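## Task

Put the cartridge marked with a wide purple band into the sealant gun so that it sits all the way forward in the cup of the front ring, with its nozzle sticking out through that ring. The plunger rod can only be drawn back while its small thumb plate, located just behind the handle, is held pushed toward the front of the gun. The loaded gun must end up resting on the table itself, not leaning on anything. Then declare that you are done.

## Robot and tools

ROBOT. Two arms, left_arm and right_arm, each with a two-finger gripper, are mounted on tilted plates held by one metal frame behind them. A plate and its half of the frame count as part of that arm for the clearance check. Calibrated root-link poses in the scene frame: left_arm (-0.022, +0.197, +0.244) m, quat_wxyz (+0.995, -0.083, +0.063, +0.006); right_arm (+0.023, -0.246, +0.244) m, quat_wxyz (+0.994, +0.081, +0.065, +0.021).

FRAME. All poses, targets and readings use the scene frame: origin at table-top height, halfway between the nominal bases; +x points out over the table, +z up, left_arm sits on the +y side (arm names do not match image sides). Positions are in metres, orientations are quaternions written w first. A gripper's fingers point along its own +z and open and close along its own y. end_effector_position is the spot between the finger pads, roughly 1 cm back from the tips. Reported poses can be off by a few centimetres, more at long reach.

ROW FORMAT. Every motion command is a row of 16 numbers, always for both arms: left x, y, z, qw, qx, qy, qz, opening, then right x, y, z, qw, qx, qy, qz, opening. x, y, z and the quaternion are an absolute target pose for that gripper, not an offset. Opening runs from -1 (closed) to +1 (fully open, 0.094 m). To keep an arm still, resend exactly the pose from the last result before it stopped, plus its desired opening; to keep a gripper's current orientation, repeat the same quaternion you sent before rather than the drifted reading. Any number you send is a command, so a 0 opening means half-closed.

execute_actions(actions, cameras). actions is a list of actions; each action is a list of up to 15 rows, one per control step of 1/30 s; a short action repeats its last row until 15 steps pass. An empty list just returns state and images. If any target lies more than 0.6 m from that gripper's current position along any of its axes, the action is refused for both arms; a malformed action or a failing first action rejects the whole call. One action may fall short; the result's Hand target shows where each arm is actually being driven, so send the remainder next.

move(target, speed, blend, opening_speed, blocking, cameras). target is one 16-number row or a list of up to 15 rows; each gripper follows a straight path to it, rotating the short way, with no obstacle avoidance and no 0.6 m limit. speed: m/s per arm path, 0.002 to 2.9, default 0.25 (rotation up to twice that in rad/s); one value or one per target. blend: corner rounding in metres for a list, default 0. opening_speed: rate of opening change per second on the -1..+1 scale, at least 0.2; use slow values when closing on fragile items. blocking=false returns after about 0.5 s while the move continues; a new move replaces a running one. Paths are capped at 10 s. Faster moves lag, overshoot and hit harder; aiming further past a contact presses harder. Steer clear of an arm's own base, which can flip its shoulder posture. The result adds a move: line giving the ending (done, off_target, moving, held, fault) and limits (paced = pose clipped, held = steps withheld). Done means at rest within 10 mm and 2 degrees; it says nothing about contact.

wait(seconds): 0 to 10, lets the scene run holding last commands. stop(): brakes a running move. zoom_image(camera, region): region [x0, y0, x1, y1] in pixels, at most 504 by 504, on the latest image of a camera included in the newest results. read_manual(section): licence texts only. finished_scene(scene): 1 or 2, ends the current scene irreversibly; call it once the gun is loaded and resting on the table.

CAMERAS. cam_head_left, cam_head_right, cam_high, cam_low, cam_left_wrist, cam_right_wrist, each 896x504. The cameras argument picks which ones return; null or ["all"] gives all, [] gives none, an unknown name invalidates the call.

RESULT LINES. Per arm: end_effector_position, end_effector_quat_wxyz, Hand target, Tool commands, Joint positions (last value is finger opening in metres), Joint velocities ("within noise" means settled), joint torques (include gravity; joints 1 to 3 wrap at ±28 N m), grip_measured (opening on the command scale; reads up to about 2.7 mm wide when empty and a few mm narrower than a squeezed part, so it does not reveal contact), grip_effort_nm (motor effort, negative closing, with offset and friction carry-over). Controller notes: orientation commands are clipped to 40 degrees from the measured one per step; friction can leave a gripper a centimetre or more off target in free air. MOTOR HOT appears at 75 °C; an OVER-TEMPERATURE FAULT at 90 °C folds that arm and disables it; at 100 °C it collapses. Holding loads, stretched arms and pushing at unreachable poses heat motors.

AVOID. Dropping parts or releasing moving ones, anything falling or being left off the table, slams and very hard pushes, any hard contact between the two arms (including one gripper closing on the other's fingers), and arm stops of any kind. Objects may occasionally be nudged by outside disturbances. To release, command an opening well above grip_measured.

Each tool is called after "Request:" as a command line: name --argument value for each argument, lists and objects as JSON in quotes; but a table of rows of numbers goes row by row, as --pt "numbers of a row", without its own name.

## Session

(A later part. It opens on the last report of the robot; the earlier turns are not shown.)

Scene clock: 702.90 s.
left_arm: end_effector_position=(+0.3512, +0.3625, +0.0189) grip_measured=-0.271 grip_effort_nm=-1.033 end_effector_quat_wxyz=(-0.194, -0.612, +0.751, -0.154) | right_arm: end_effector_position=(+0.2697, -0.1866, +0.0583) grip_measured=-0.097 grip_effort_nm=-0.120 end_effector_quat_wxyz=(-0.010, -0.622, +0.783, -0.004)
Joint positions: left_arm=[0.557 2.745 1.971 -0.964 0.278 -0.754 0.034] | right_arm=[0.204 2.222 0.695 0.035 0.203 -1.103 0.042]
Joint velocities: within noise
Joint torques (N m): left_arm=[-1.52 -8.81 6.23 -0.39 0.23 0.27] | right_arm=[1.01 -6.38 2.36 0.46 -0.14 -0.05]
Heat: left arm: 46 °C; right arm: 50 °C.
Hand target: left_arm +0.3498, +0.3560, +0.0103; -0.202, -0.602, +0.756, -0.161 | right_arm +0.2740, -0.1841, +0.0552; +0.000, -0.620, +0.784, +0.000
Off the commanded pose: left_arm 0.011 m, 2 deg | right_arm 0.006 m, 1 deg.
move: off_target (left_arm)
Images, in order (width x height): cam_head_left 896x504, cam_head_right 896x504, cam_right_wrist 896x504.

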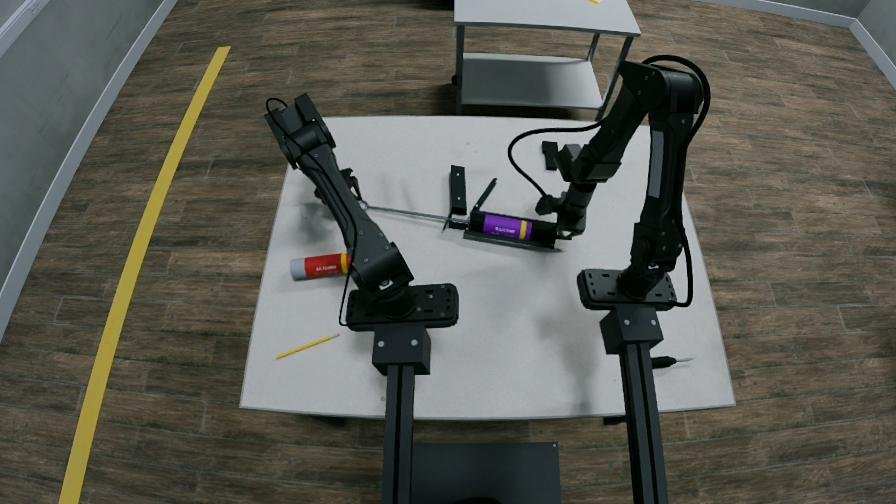

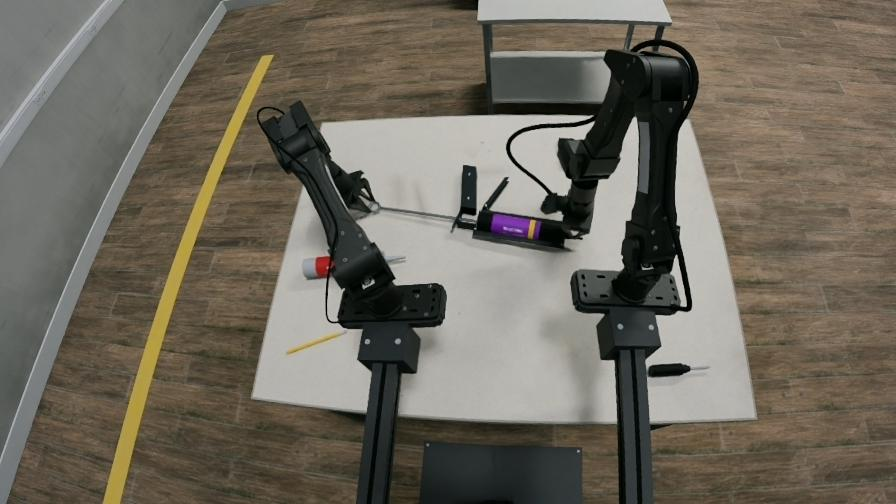

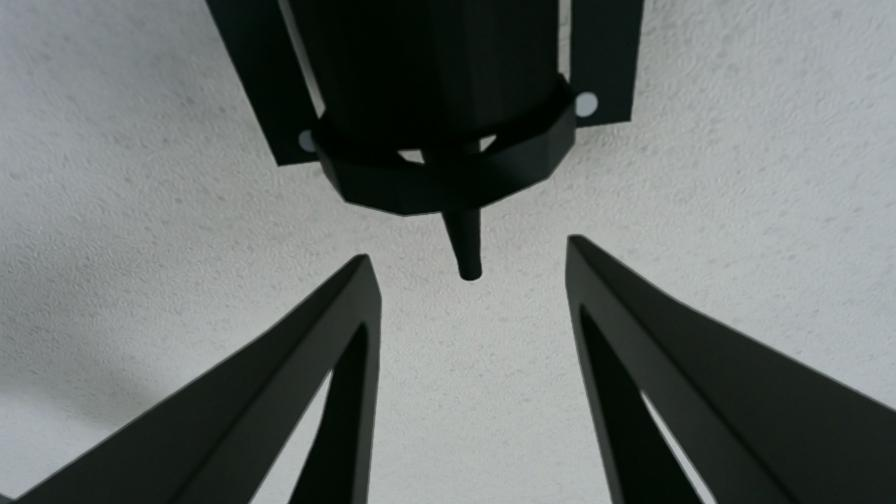

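Request:
move --pt "0.350 0.356 0.010 0.2025 0.6013 -0.7557 0.1611 -0.6 0.273 -0.184 0.026 0.0 -0.6202 0.7844 0.0 -0.1" --pt "0.350 0.356 0.010 0.2025 0.6013 -0.7557 0.1611 -0.6 0.273 -0.184 0.026 0.0 -0.6202 0.7844 0.0 -0.95" --speed '[0.06,0.08]' --opening_speed 0.5 --cameras '["cam_right_wrist","cam_head_left","cam_head_right"]'

Request:
zoom_image --camera "cam_head_left" --region '[430, 180, 610, 270]'

Scene clock: 714.67 s.
left_arm: end_effector_position=(+0.3508, +0.3622, +0.0191) grip_measured=-0.271 grip_effort_nm=-1.033 end_effector_quat_wxyz=(-0.195, -0.612, +0.751, -0.154) | right_arm: end_effector_position=(+0.2665, -0.1876, +0.0295) grip_measured=-0.820 grip_effort_nm=-0.984 end_effector_quat_wxyz=(-0.016, -0.626, +0.780, -0.002)
Joint positions: left_arm=[0.557 2.745 1.971 -0.966 0.278 -0.754 0.034] | right_arm=[0.183 2.353 0.728 0.123 0.203 -1.13 0.008]
Joint velocities: within noise
Joint torques (N m): left_arm=[-1.5 -8.77 6.11 -0.42 0.23 0.3] | right_arm=[1.2 -6.82 1.63 0.54 -0.14 0]
Heat: left arm: 48 °C; right arm: 47 °C.
Hand target: left_arm +0.3498, +0.3560, +0.0103; -0.202, -0.602, +0.756, -0.161 | right_arm +0.2731, -0.1840, +0.0263; +0.000, -0.620, +0.784, +0.000
Off the commanded pose: left_arm 0.011 m, 2 deg | right_arm 0.008 m, 2 deg.
move: off_target (left_arm)
Images, in order (width x height): cam_head_left 896x504, cam_head_right 896x504, cam_right_wrist 896x504.

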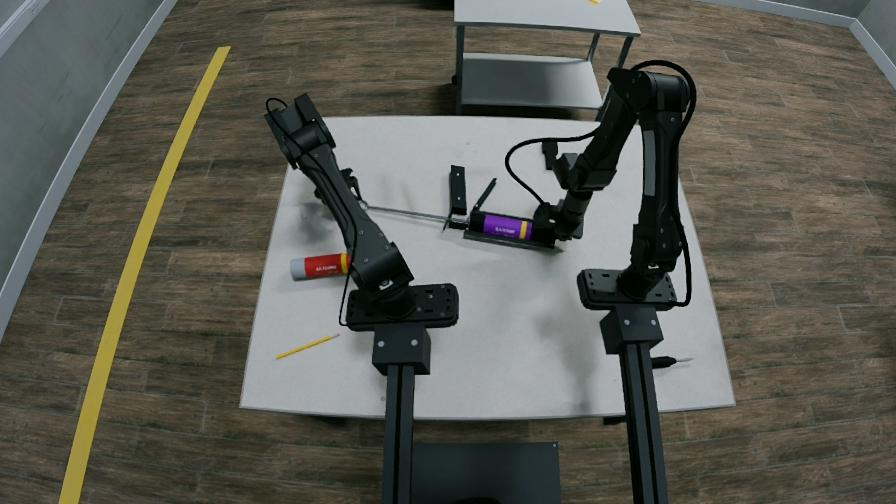

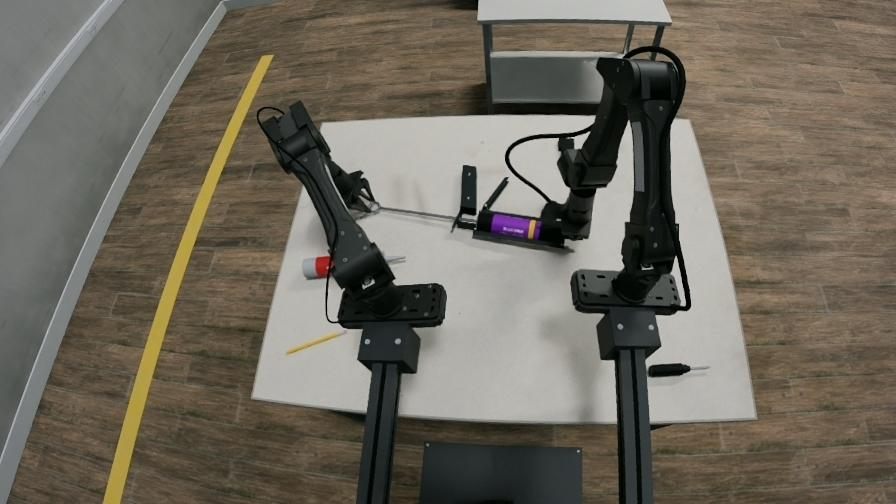

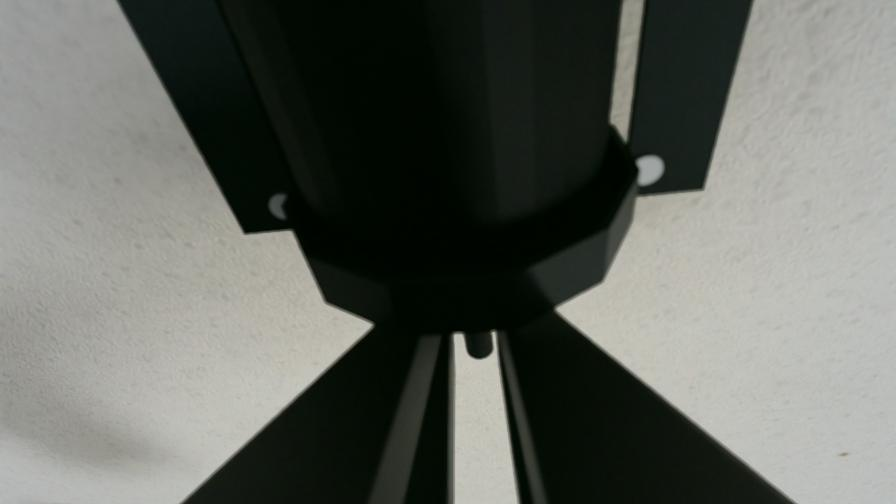

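Scaled by 2.800 from the camera's 896x504 image, which has a finer 1280x720 frame.

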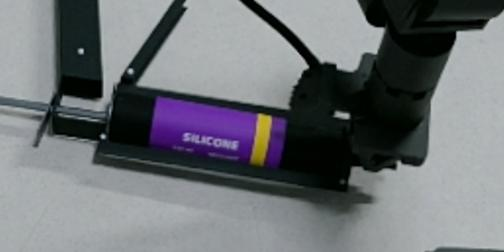

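Request:
move --pt "0.350 0.362 0.010 0.2025 0.6013 -0.7557 0.1611 -0.6 0.273 -0.184 0.035 0.0 -0.6202 0.7844 0.0 -0.95" --pt "0.350 0.364 0.010 0.2025 0.6013 -0.7557 0.1611 -0.6 0.2695 -0.199 0.035 0.0 -0.6202 0.7844 0.0 -0.95" --speed '[0.04,0.04]' --cameras '["cam_right_wrist","cam_head_left","cam_head_right"]'

Request:
zoom_image --camera "cam_head_left" --region '[430, 180, 610, 270]'

Scene clock: 722.10 s.
left_arm: end_effector_position=(+0.3512, +0.3601, +0.0189) grip_measured=-0.271 grip_effort_nm=-1.023 end_effector_quat_wxyz=(-0.204, -0.608, +0.750, -0.160) | right_arm: end_effector_position=(+0.2639, -0.1921, +0.0295) grip_measured=-0.822 grip_effort_nm=-1.009 end_effector_quat_wxyz=(-0.004, -0.625, +0.780, +0.011)
Joint positions: left_arm=[0.557 2.765 2.004 -0.999 0.29 -0.744 0.034] | right_arm=[0.145 2.342 0.699 0.158 0.166 -1.171 0.008]
Joint velocities: within noise
Joint torques (N m): left_arm=[-0.31 -9.17 6.75 -0.36 0.12 0.33] | right_arm=[0.38 -10.3 0.17 0.17 0.14 -0.04]
Heat: left arm: 49 °C; right arm: 46 °C.
Hand target: left_arm +0.3497, +0.3639, +0.0101; -0.202, -0.602, +0.756, -0.161 | right_arm +0.2694, -0.1989, +0.0347; +0.000, -0.620, +0.784, +0.000
Off the commanded pose: left_arm 0.010 m, 1 deg | right_arm 0.010 m, 1 deg.
move: done
Images, in order (width x height): cam_head_left 896x504, cam_head_right 896x504, cam_right_wrist 896x504.

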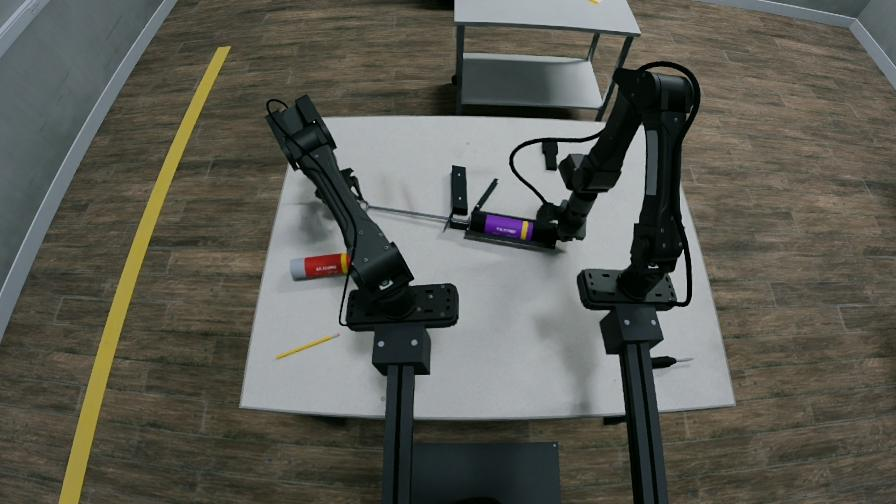

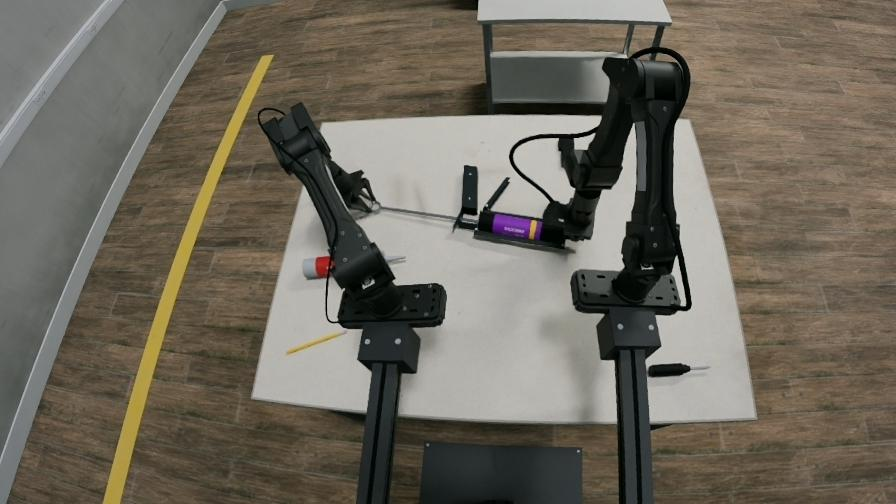

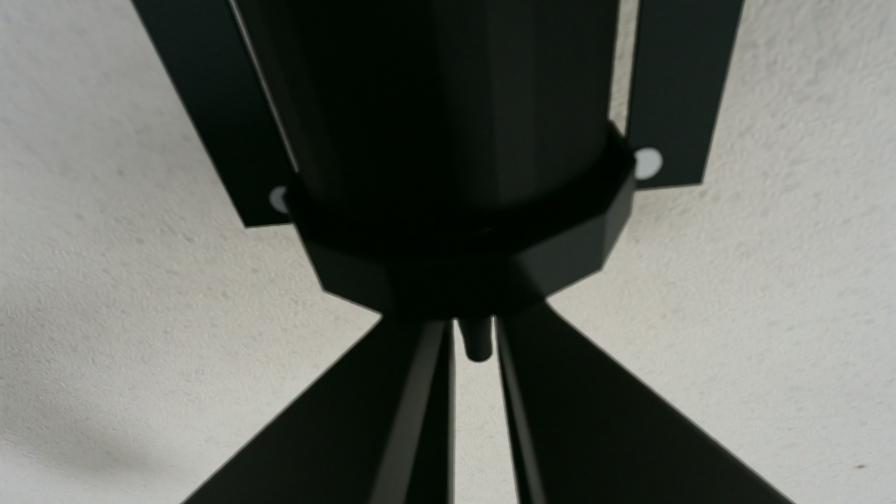

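Scaled by 2.800 from the camera's 896x504 image, which has a finer 1280x720 frame.

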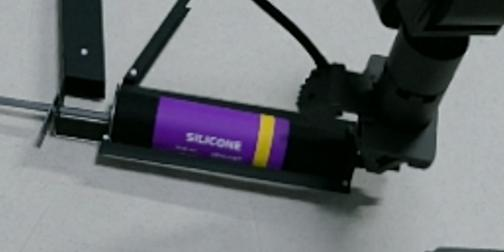

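Request:
move --pt "0.352 0.375 0.010 0.2025 0.6013 -0.7557 0.1611 -0.6 0.2685 -0.202 0.048 0.0 -0.6202 0.7844 0.0 -0.95" --speed '[0.04]' --cameras '["cam_right_wrist"]'

Request:
zoom_image --camera "cam_right_wrist" --region '[220, 60, 720, 380]'

Scene clock: 725.60 s.
left_arm: end_effector_position=(+0.3522, +0.3632, +0.0151) grip_measured=-0.271 grip_effort_nm=-1.028 end_effector_quat_wxyz=(-0.211, -0.606, +0.749, -0.165) | right_arm: end_effector_position=(+0.2656, -0.1965, +0.0401) grip_measured=-0.823 grip_effort_nm=-1.009 end_effector_quat_wxyz=(+0.001, -0.624, +0.781, +0.006)
Joint positions: left_arm=[0.567 2.805 2.069 -1.042 0.299 -0.729 0.034] | right_arm=[0.137 2.288 0.673 0.145 0.169 -1.177 0.008]
Joint velocities: within noise
Joint torques (N m): left_arm=[0.29 -10.07 7.43 -0.46 0.01 0.37] | right_arm=[0.73 -10.96 0.49 -0.02 0.11 0]
Heat: left arm: 48 °C; right arm: 46 °C.
Hand target: left_arm +0.3518, +0.3748, +0.0102; -0.202, -0.602, +0.756, -0.161 | right_arm +0.2684, -0.2019, +0.0475; +0.000, -0.620, +0.785, +0.000
Off the commanded pose: left_arm 0.013 m, 1 deg | right_arm 0.010 m, 1 deg.
move: off_target (left_arm)
Images, in order (width x height): cam_right_wrist 896x504.

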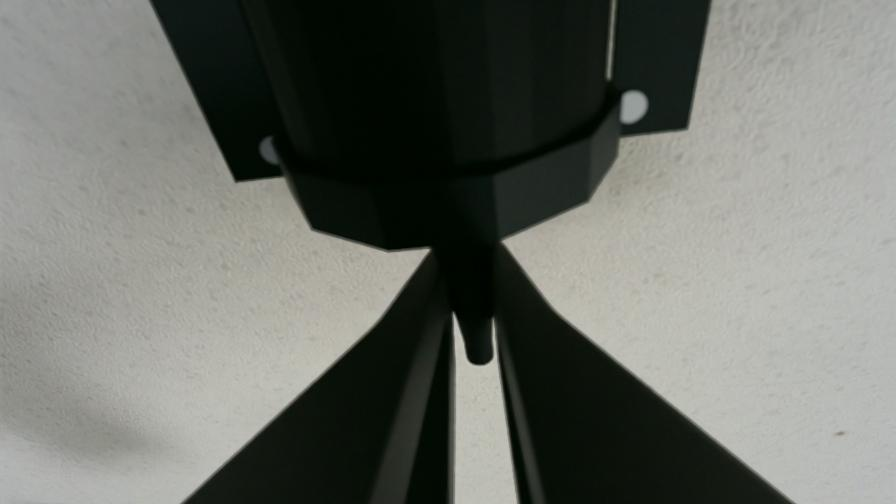

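Scaled by 1.008 from the camera's 896x504 image, which has a finer 1280x720 frame.

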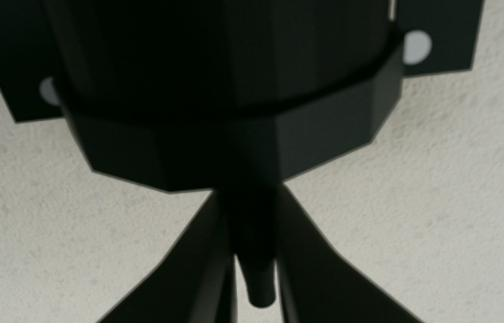

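Request:
move --pt "0.352 0.378 0.010 0.2025 0.6013 -0.7557 0.1611 -0.6 0.2655 -0.215 0.046 0.0 -0.6202 0.7844 0.0 -0.95" --pt "0.352 0.378 0.010 0.2025 0.6013 -0.7557 0.1611 -0.6 0.265 -0.212 0.028 0.0 -0.6202 0.7844 0.0 -0.95" --speed '[0.04,0.04]' --cameras '["cam_right_wrist","cam_head_left","cam_low"]'

Request:
zoom_image --camera "cam_head_left" --region '[430, 180, 610, 270]'

Scene clock: 730.63 s.
left_arm: end_effector_position=(+0.3499, +0.3589, +0.0192) grip_measured=-0.271 grip_effort_nm=-1.023 end_effector_quat_wxyz=(-0.226, -0.604, +0.745, -0.171) | right_arm: end_effector_position=(+0.2637, -0.2022, +0.0319) grip_measured=-0.824 grip_effort_nm=-1.009 end_effector_quat_wxyz=(+0.009, -0.626, +0.780, +0.016)
Joint positions: left_arm=[0.567 2.812 2.088 -1.084 0.314 -0.724 0.034] | right_arm=[0.092 2.317 0.665 0.193 0.139 -1.229 0.008]
Joint velocities: within noise
Joint torques (N m): left_arm=[0.92 -10.21 7.3 -0.22 -0.19 0.33] | right_arm=[0.25 -6.45 1.17 0.39 0.33 -0.01]
Heat: left arm: 49 °C; right arm: 47 °C.
Hand target: left_arm +0.3515, +0.3778, +0.0108; -0.202, -0.602, +0.756, -0.161 | right_arm +0.2649, -0.2118, +0.0284; +0.000, -0.620, +0.784, +0.000
Off the commanded pose: left_arm 0.021 m, 3 deg | right_arm 0.011 m, 2 deg.
move: off_target (left_arm, right_arm)
Images, in order (width x height): cam_head_left 896x504, cam_low 896x504, cam_right_wrist 896x504.

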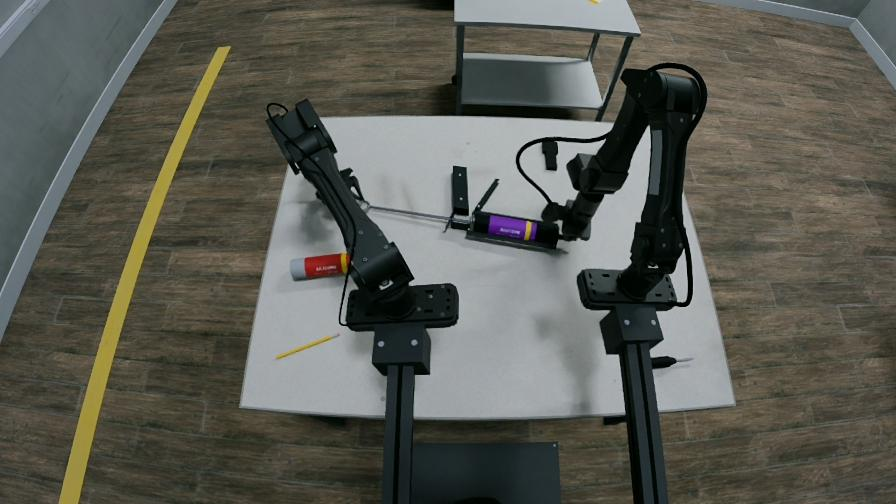

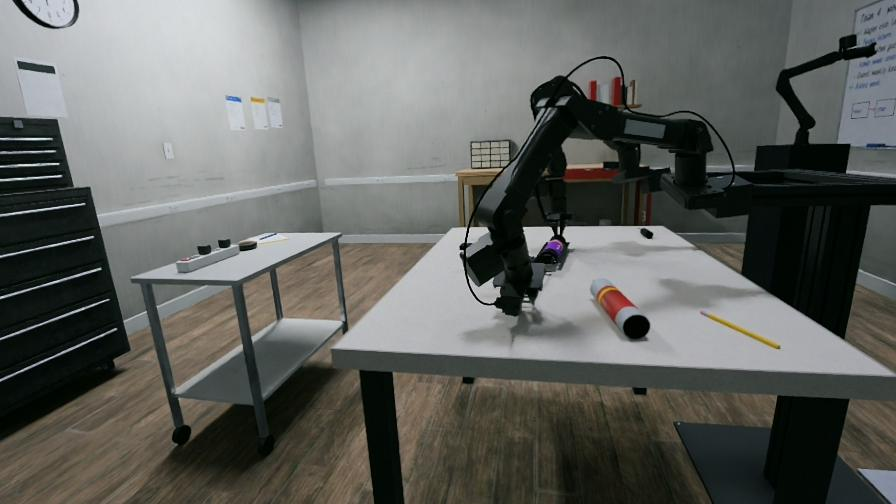

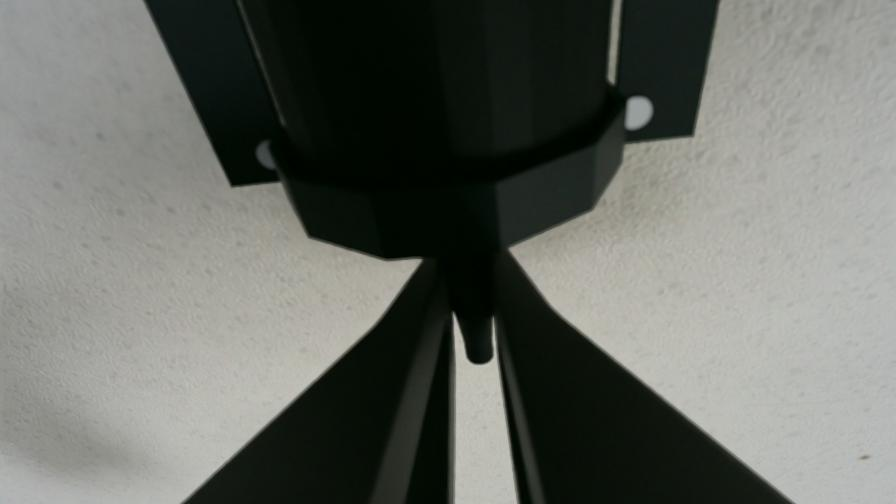

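Scaled by 2.800 from the camera's 896x504 image, which has a finer 1280x720 frame.

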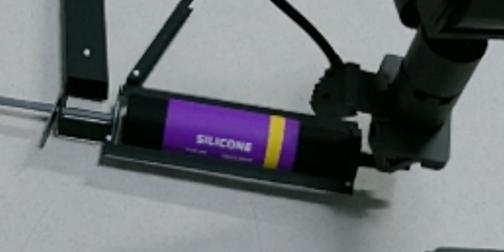

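Request:
move --pt "0.352 0.370 0.010 0.2025 0.6013 -0.7557 0.1611 -0.6 0.265 -0.206 0.028 0.0 -0.6202 0.7844 0.0 -0.2" --pt "0.352 0.370 0.010 0.2025 0.6013 -0.7557 0.1611 -0.6 0.268 -0.196 0.09 0.0 -0.6202 0.7844 0.0 -0.2" --pt "0.352 0.370 0.010 0.2025 0.6013 -0.7557 0.1611 -0.6 0.286 -0.108 0.10 0.0 -0.6202 0.7844 0.0 1.0" --speed '[0.04,0.1,0.12]' --opening_speed 1.5 --cameras '["cam_right_wrist","cam_head_left"]'

Request:
zoom_image --camera "cam_right_wrist" --region '[360, 150, 600, 380]'

Request:
zoom_image --camera "cam_head_left" --region '[430, 180, 610, 270]'

Scene clock: 743.37 s.
left_arm: end_effector_position=(+0.3500, +0.3591, +0.0191) grip_measured=-0.271 grip_effort_nm=-1.028 end_effector_quat_wxyz=(-0.225, -0.604, +0.745, -0.172) | right_arm: end_effector_position=(+0.2871, -0.1107, +0.1019) grip_measured=+0.997 grip_effort_nm=0.173 end_effector_quat_wxyz=(+0.005, -0.618, +0.786, +0.001)
Joint positions: left_arm=[0.567 2.812 2.088 -1.083 0.315 -0.724 0.034] | right_arm=[0.455 2.152 0.858 -0.223 0.2 -0.841 0.094]
Joint velocities: within noise
Joint torques (N m): left_arm=[-0.44 -11.04 4.04 -0.05 -0.12 0.21] | right_arm=[2.78 -6.91 4.45 0.14 0.05 0.07]
Heat: left arm: 52 °C; right arm: 45 °C.
Hand target: left_arm +0.3519, +0.3700, +0.0106; -0.204, -0.602, +0.756, -0.161 | right_arm +0.2859, -0.1081, +0.1000; +0.000, -0.620, +0.784, +0.000
Off the commanded pose: left_arm 0.014 m, 3 deg | right_arm 0.003 m, 1 deg.
move: off_target (left_arm)
Images, in order (width x height): cam_head_left 896x504, cam_right_wrist 896x504.

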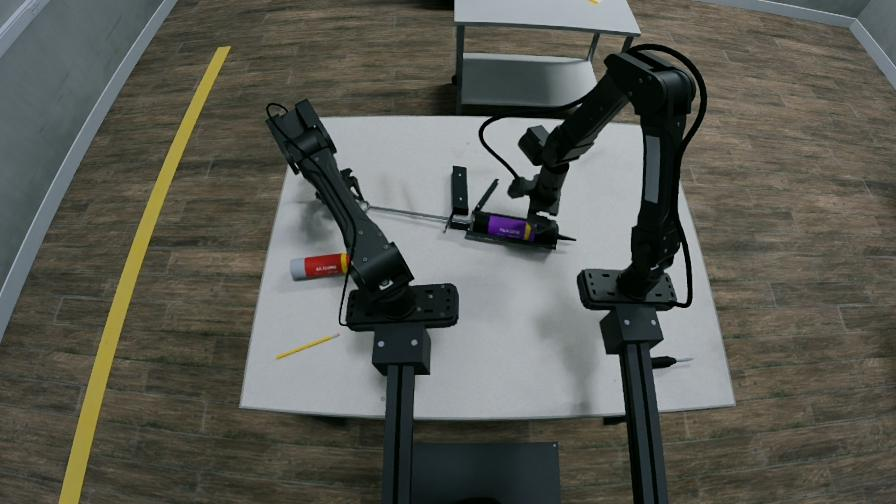

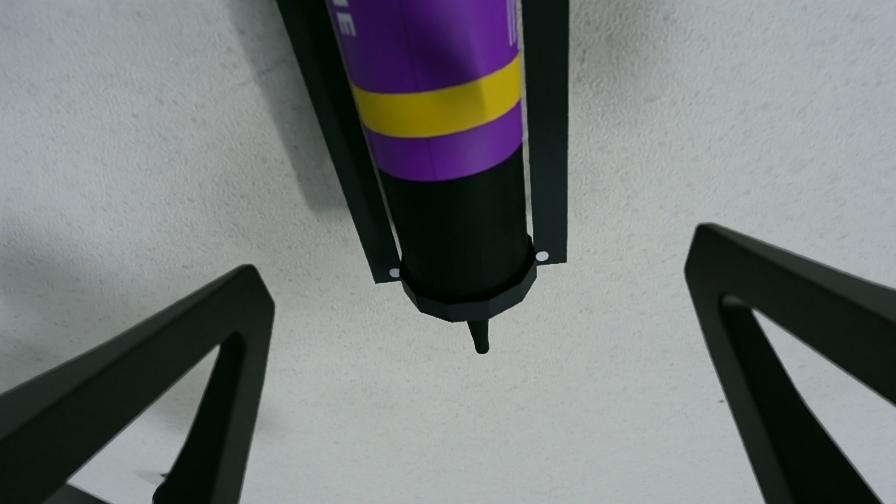

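Scaled by 2.100 from the camera's 896x504 image, which has a finer 1280x720 frame.

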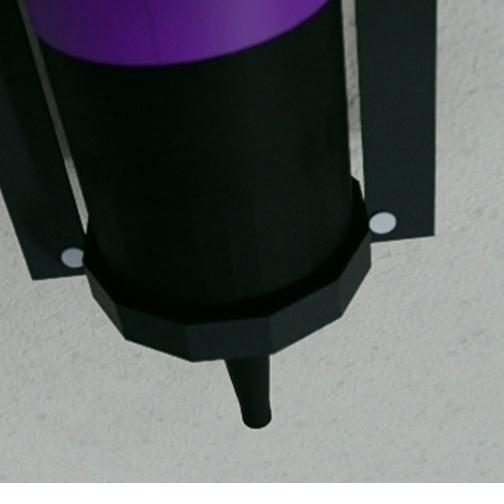

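Scaled by 2.800 from the camera's 896x504 image, which has a finer 1280x720 frame.

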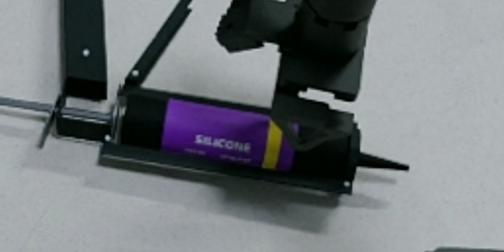

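Request:
move --pt "0.352 0.366 0.010 0.2025 0.6013 -0.7557 0.1611 -0.6 0.289 -0.108 0.026 0.0 -0.6202 0.7844 0.0 1.0" --pt "0.352 0.366 0.010 0.2025 0.6013 -0.7557 0.1611 -0.6 0.289 -0.108 0.026 0.0 -0.6202 0.7844 0.0 0.55" --speed '[0.1,0.1]' --opening_speed 0.5 --cameras '["cam_right_wrist"]'

Request:
move --pt "0.347 0.345 0.010 0.2025 0.6013 -0.7557 0.1611 -0.6 0.289 -0.108 0.026 0.0 -0.6202 0.7844 0.0 0.55" --speed '[0.05]' --cameras '["cam_right_wrist","cam_head_left"]'

Request:
zoom_image --camera "cam_head_left" --region '[430, 180, 610, 270]'

Scene clock: 752.03 s.
left_arm: end_effector_position=(+0.3496, +0.3591, +0.0142) grip_measured=-0.271 grip_effort_nm=-1.028 end_effector_quat_wxyz=(-0.219, -0.604, +0.747, -0.171) | right_arm: end_effector_position=(+0.2816, -0.1091, +0.0292) grip_measured=+0.660 grip_effort_nm=-0.979 end_effector_quat_wxyz=(-0.010, -0.623, +0.782, +0.005)
Joint positions: left_arm=[0.567 2.812 2.07 -1.052 0.312 -0.724 0.034] | right_arm=[0.417 2.44 0.929 -0.032 0.197 -0.887 0.078]
Joint velocities: within noise
Joint torques (N m): left_arm=[-1.03 -11.64 3.73 -0.16 -0.11 0.13] | right_arm=[1.48 -7.9 2.8 0.47 0.05 -0.04]
Heat: left arm: 54 °C; right arm: 45 °C.
Hand target: left_arm +0.3520, +0.3661, +0.0102; -0.203, -0.602, +0.756, -0.161 | right_arm +0.2888, -0.1082, +0.0262; +0.000, -0.620, +0.784, +0.000
Off the commanded pose: left_arm 0.008 m, 2 deg | right_arm 0.008 m, 1 deg.
move: done
Images, in order (width x height): cam_right_wrist 896x504.

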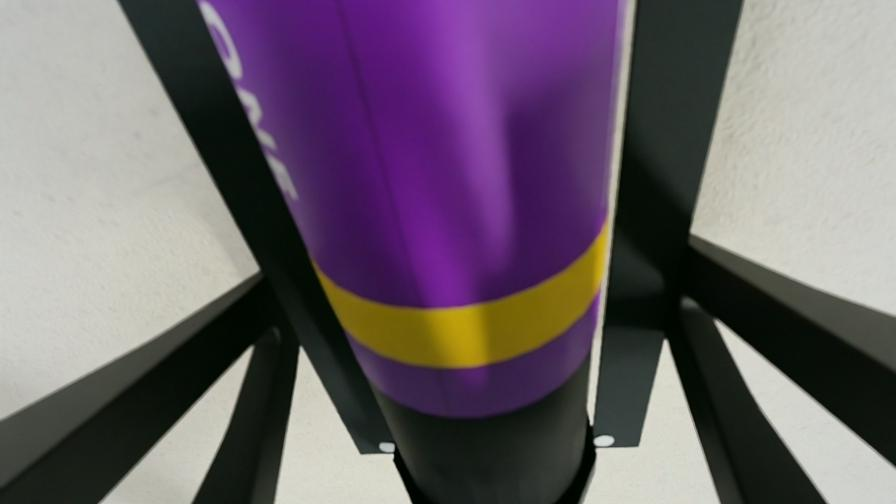

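Scene clock: 752.93 s.
left_arm: end_effector_position=(+0.3461, +0.3572, +0.0128) grip_measured=-0.271 grip_effort_nm=-1.028 end_effector_quat_wxyz=(-0.202, -0.611, +0.747, -0.167) | right_arm: end_effector_position=(+0.2820, -0.1093, +0.0292) grip_measured=+0.659 grip_effort_nm=-1.004 end_effector_quat_wxyz=(-0.010, -0.626, +0.780, +0.004)
Joint positions: left_arm=[0.565 2.758 1.956 -0.952 0.303 -0.744 0.034] | right_arm=[0.417 2.44 0.93 -0.033 0.199 -0.894 0.078]
Joint velocities: within noise
Joint torques (N m): left_arm=[-3.75 -11.49 1.5 -0.18 0.06 0] | right_arm=[1.55 -7.94 2.78 0.46 0.03 0.04]
Heat: left arm: 54 °C; right arm: 45 °C.
Hand target: left_arm +0.3468, +0.3451, +0.0101; -0.203, -0.601, +0.756, -0.161 | right_arm +0.2889, -0.1082, +0.0262; +0.000, -0.620, +0.784, +0.000
Off the commanded pose: left_arm 0.013 m, 2 deg | right_arm 0.008 m, 2 deg.
move: off_target (left_arm)
Images, in order (width x height): cam_head_left 896x504, cam_right_wrist 896x504.

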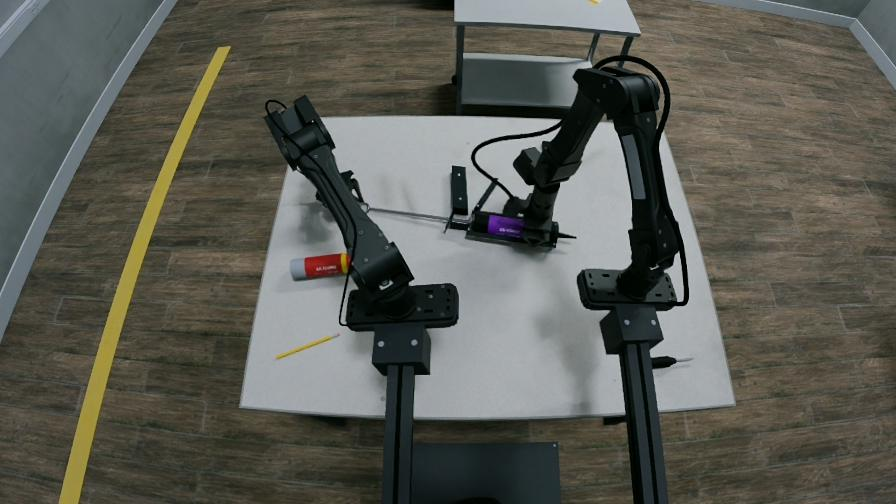

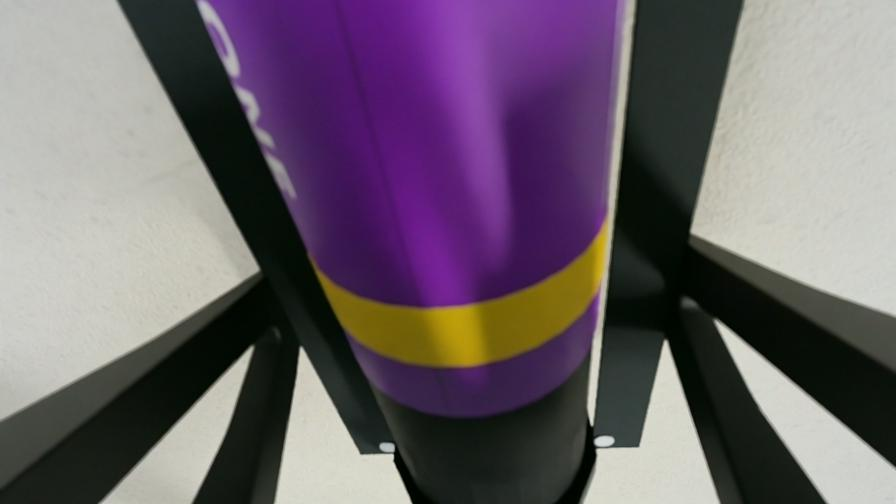

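Scaled by 2.800 from the camera's 896x504 image, which has a finer 1280x720 frame.

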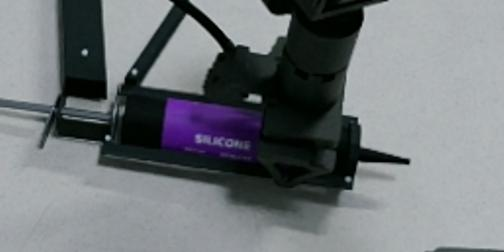

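Request:
move --pt "0.341 0.320 0.010 0.2025 0.6013 -0.7557 0.1611 -0.6 0.289 -0.104 0.026 0.0 -0.6202 0.7844 0.0 0.55" --speed '[0.05]' --cameras '["cam_right_wrist","cam_head_left","cam_left_wrist"]'

Request:
zoom_image --camera "cam_head_left" --region '[430, 180, 610, 270]'

Scene clock: 756.77 s.
left_arm: end_effector_position=(+0.3446, +0.3539, +0.0126) grip_measured=-0.271 grip_effort_nm=-1.028 end_effector_quat_wxyz=(-0.175, -0.618, +0.752, -0.147) | right_arm: end_effector_position=(+0.2823, -0.1112, +0.0296) grip_measured=+0.659 grip_effort_nm=-1.009 end_effector_quat_wxyz=(-0.015, -0.627, +0.779, +0.000)
Joint positions: left_arm=[0.544 2.69 1.824 -0.828 0.263 -0.784 0.034] | right_arm=[0.417 2.44 0.935 -0.046 0.209 -0.895 0.078]
Joint velocities: within noise
Joint torques (N m): left_arm=[-5.37 -10.17 0.77 -0.32 0.46 -0.04] | right_arm=[2.58 -7.66 3.21 0.5 -0.06 0.17]
Heat: left arm: 53 °C; right arm: 46 °C.
Hand target: left_arm +0.3399, +0.3214, +0.0104; -0.203, -0.602, +0.756, -0.160 | right_arm +0.2889, -0.1042, +0.0264; +0.000, -0.620, +0.784, +0.000
Off the commanded pose: left_arm 0.034 m, 4 deg | right_arm 0.010 m, 2 deg.
move: off_target (left_arm)
Images, in order (width x height): cam_head_left 896x504, cam_left_wrist 896x504, cam_right_wrist 896x504.

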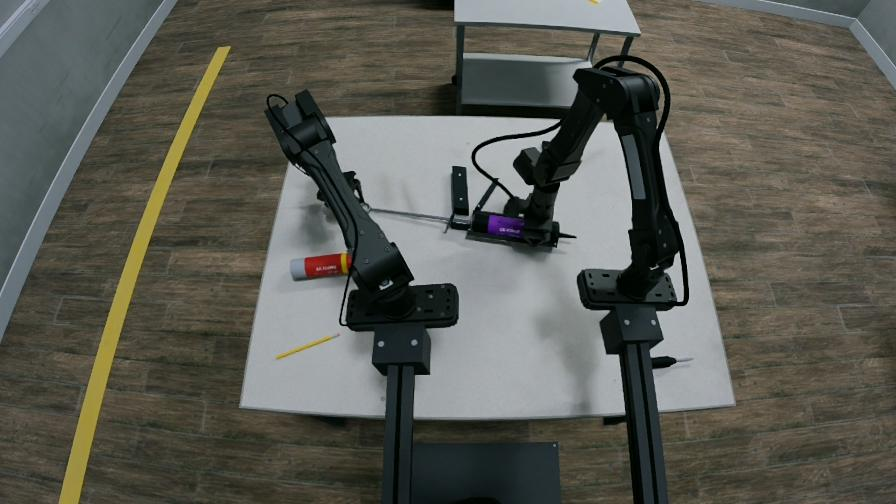

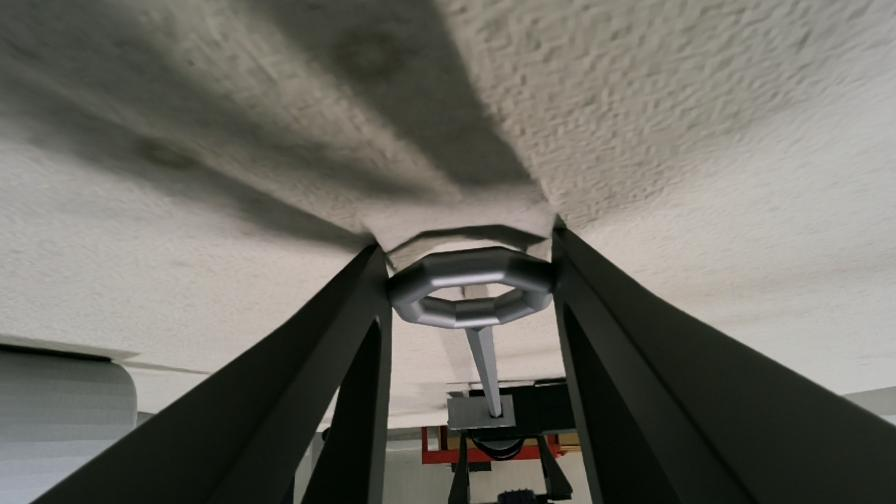

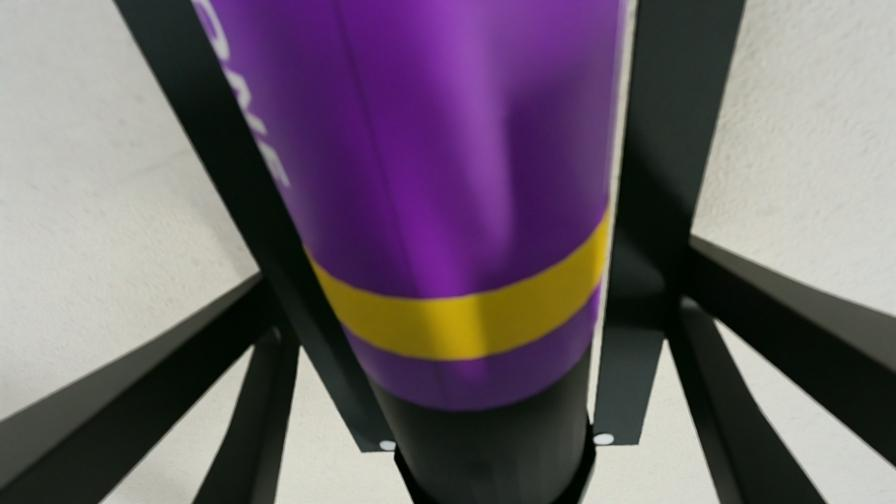

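Scaled by 2.800 from the camera's 896x504 image, which has a finer 1280x720 frame.

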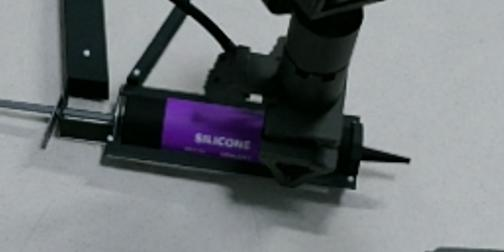

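Request:
zoom_image --camera "cam_head_left" --region '[440, 195, 500, 245]'

Request:
zoom_image --camera "cam_left_wrist" --region '[400, 330, 600, 504]'

Scaled by 8.400 from the camera's 896x504 image, which has a finer 1280x720 frame.

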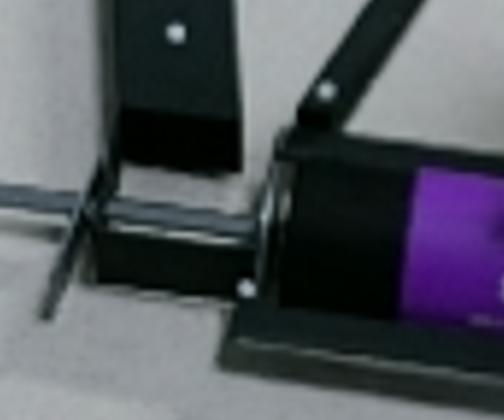

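Scaled by 2.520 from the camera's 896x504 image, which has a finer 1280x720 frame.

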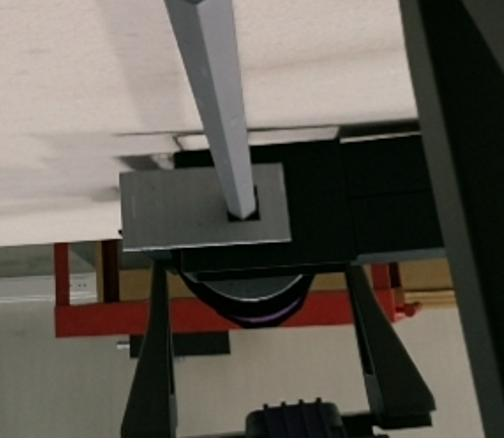

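Request:
move --pt "0.345 0.346 0.010 0.2025 0.6013 -0.7557 0.1611 -0.6 0.289 -0.106 0.026 0.0 -0.6202 0.7844 0.0 1.0" --pt "0.345 0.346 0.010 0.2025 0.6013 -0.7557 0.1611 -0.6 0.286 -0.108 0.10 0.0 -0.6202 0.7844 0.0 1.0" --speed '[0.04,0.1]' --opening_speed 1.5 --cameras '["cam_right_wrist","cam_head_left","cam_head_right","cam_left_wrist"]'

Request:
zoom_image --camera "cam_right_wrist" --region '[360, 150, 600, 380]'

Request:
zoom_image --camera "cam_head_right" --region '[450, 190, 590, 260]'

Request:
zoom_image --camera "cam_head_left" --region '[430, 190, 590, 260]'

Scene clock: 774.00 s.
left_arm: end_effector_position=(+0.3479, +0.3505, +0.0184) grip_measured=-0.271 grip_effort_nm=-1.023 end_effector_quat_wxyz=(-0.193, -0.612, +0.751, -0.155) | right_arm: end_effector_position=(+0.2862, -0.1127, +0.0923) grip_measured=+0.997 grip_effort_nm=0.168 end_effector_quat_wxyz=(-0.007, -0.618, +0.786, -0.002)
Joint positions: left_arm=[0.54 2.714 1.892 -0.91 0.281 -0.771 0.034] | right_arm=[0.449 2.195 0.878 -0.222 0.209 -0.843 0.094]
Joint velocities: within noise
Joint torques (N m): left_arm=[-1.09 -8.7 5.82 -0.44 0.2 0.34] | right_arm=[3.38 -10.73 2.54 0.09 -0.04 0.09]
Heat: left arm: 51 °C; right arm: 46 °C.
Hand target: left_arm +0.3448, +0.3460, +0.0102; -0.202, -0.602, +0.756, -0.161 | right_arm +0.2859, -0.1081, +0.0997; +0.000, -0.620, +0.784, +0.000
Off the commanded pose: left_arm 0.010 m, 2 deg | right_arm 0.009 m, 1 deg.
move: done
Images, in order (width x height): cam_head_left 896x504, cam_head_right 896x504, cam_left_wrist 896x504, cam_right_wrist 896x504.

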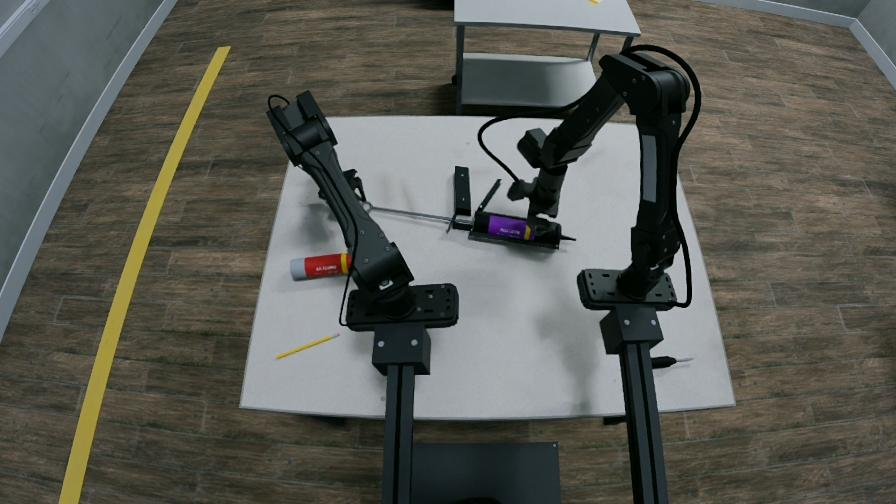

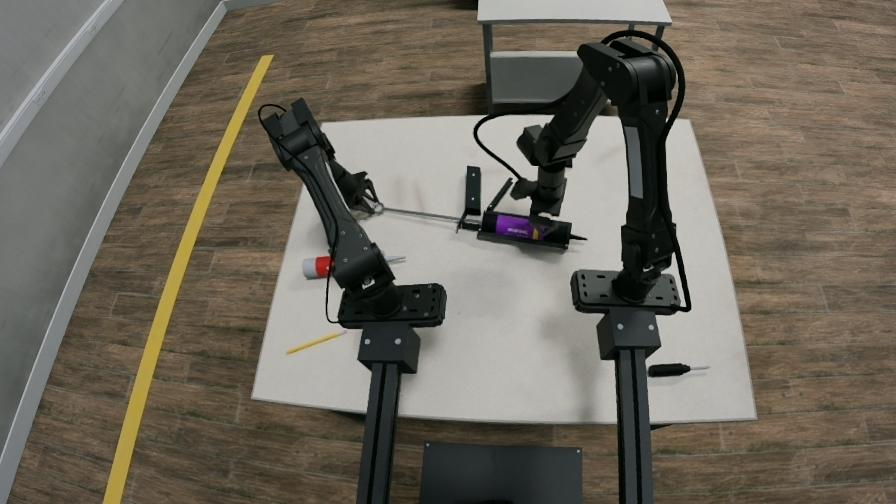

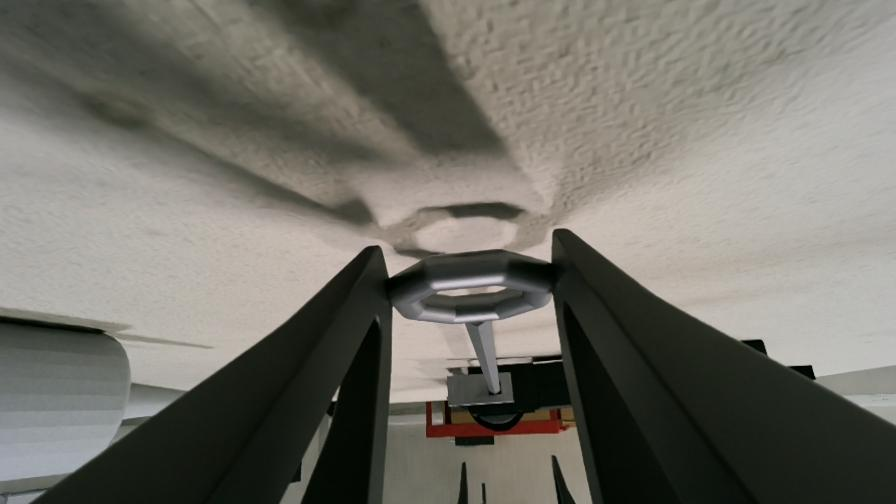

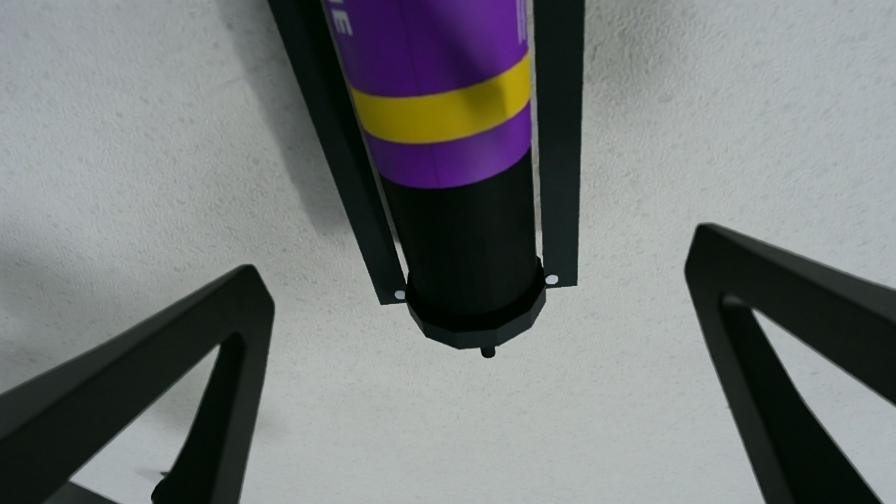

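Scaled by 2.100 from the camera's 896x504 image, which has a finer 1280x720 frame.

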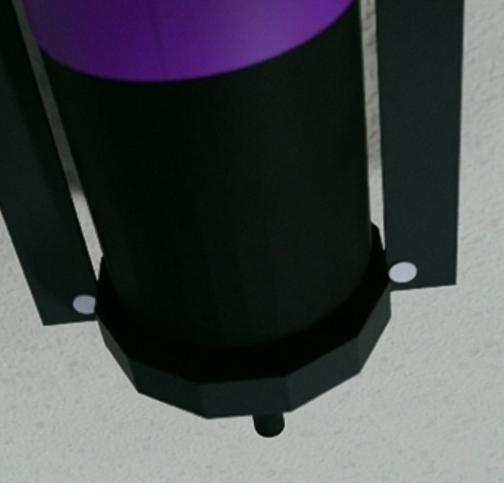

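Scaled by 3.600 from the camera's 896x504 image, which has a finer 1280x720 frame.

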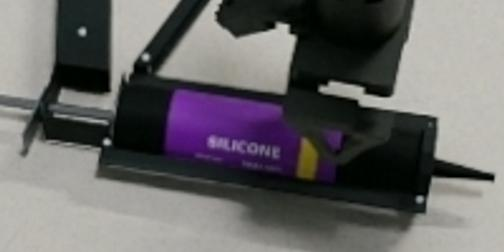

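Scaled by 3.150 from the camera's 896x504 image, which has a finer 1280x720 frame.

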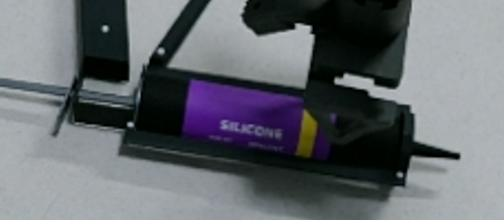

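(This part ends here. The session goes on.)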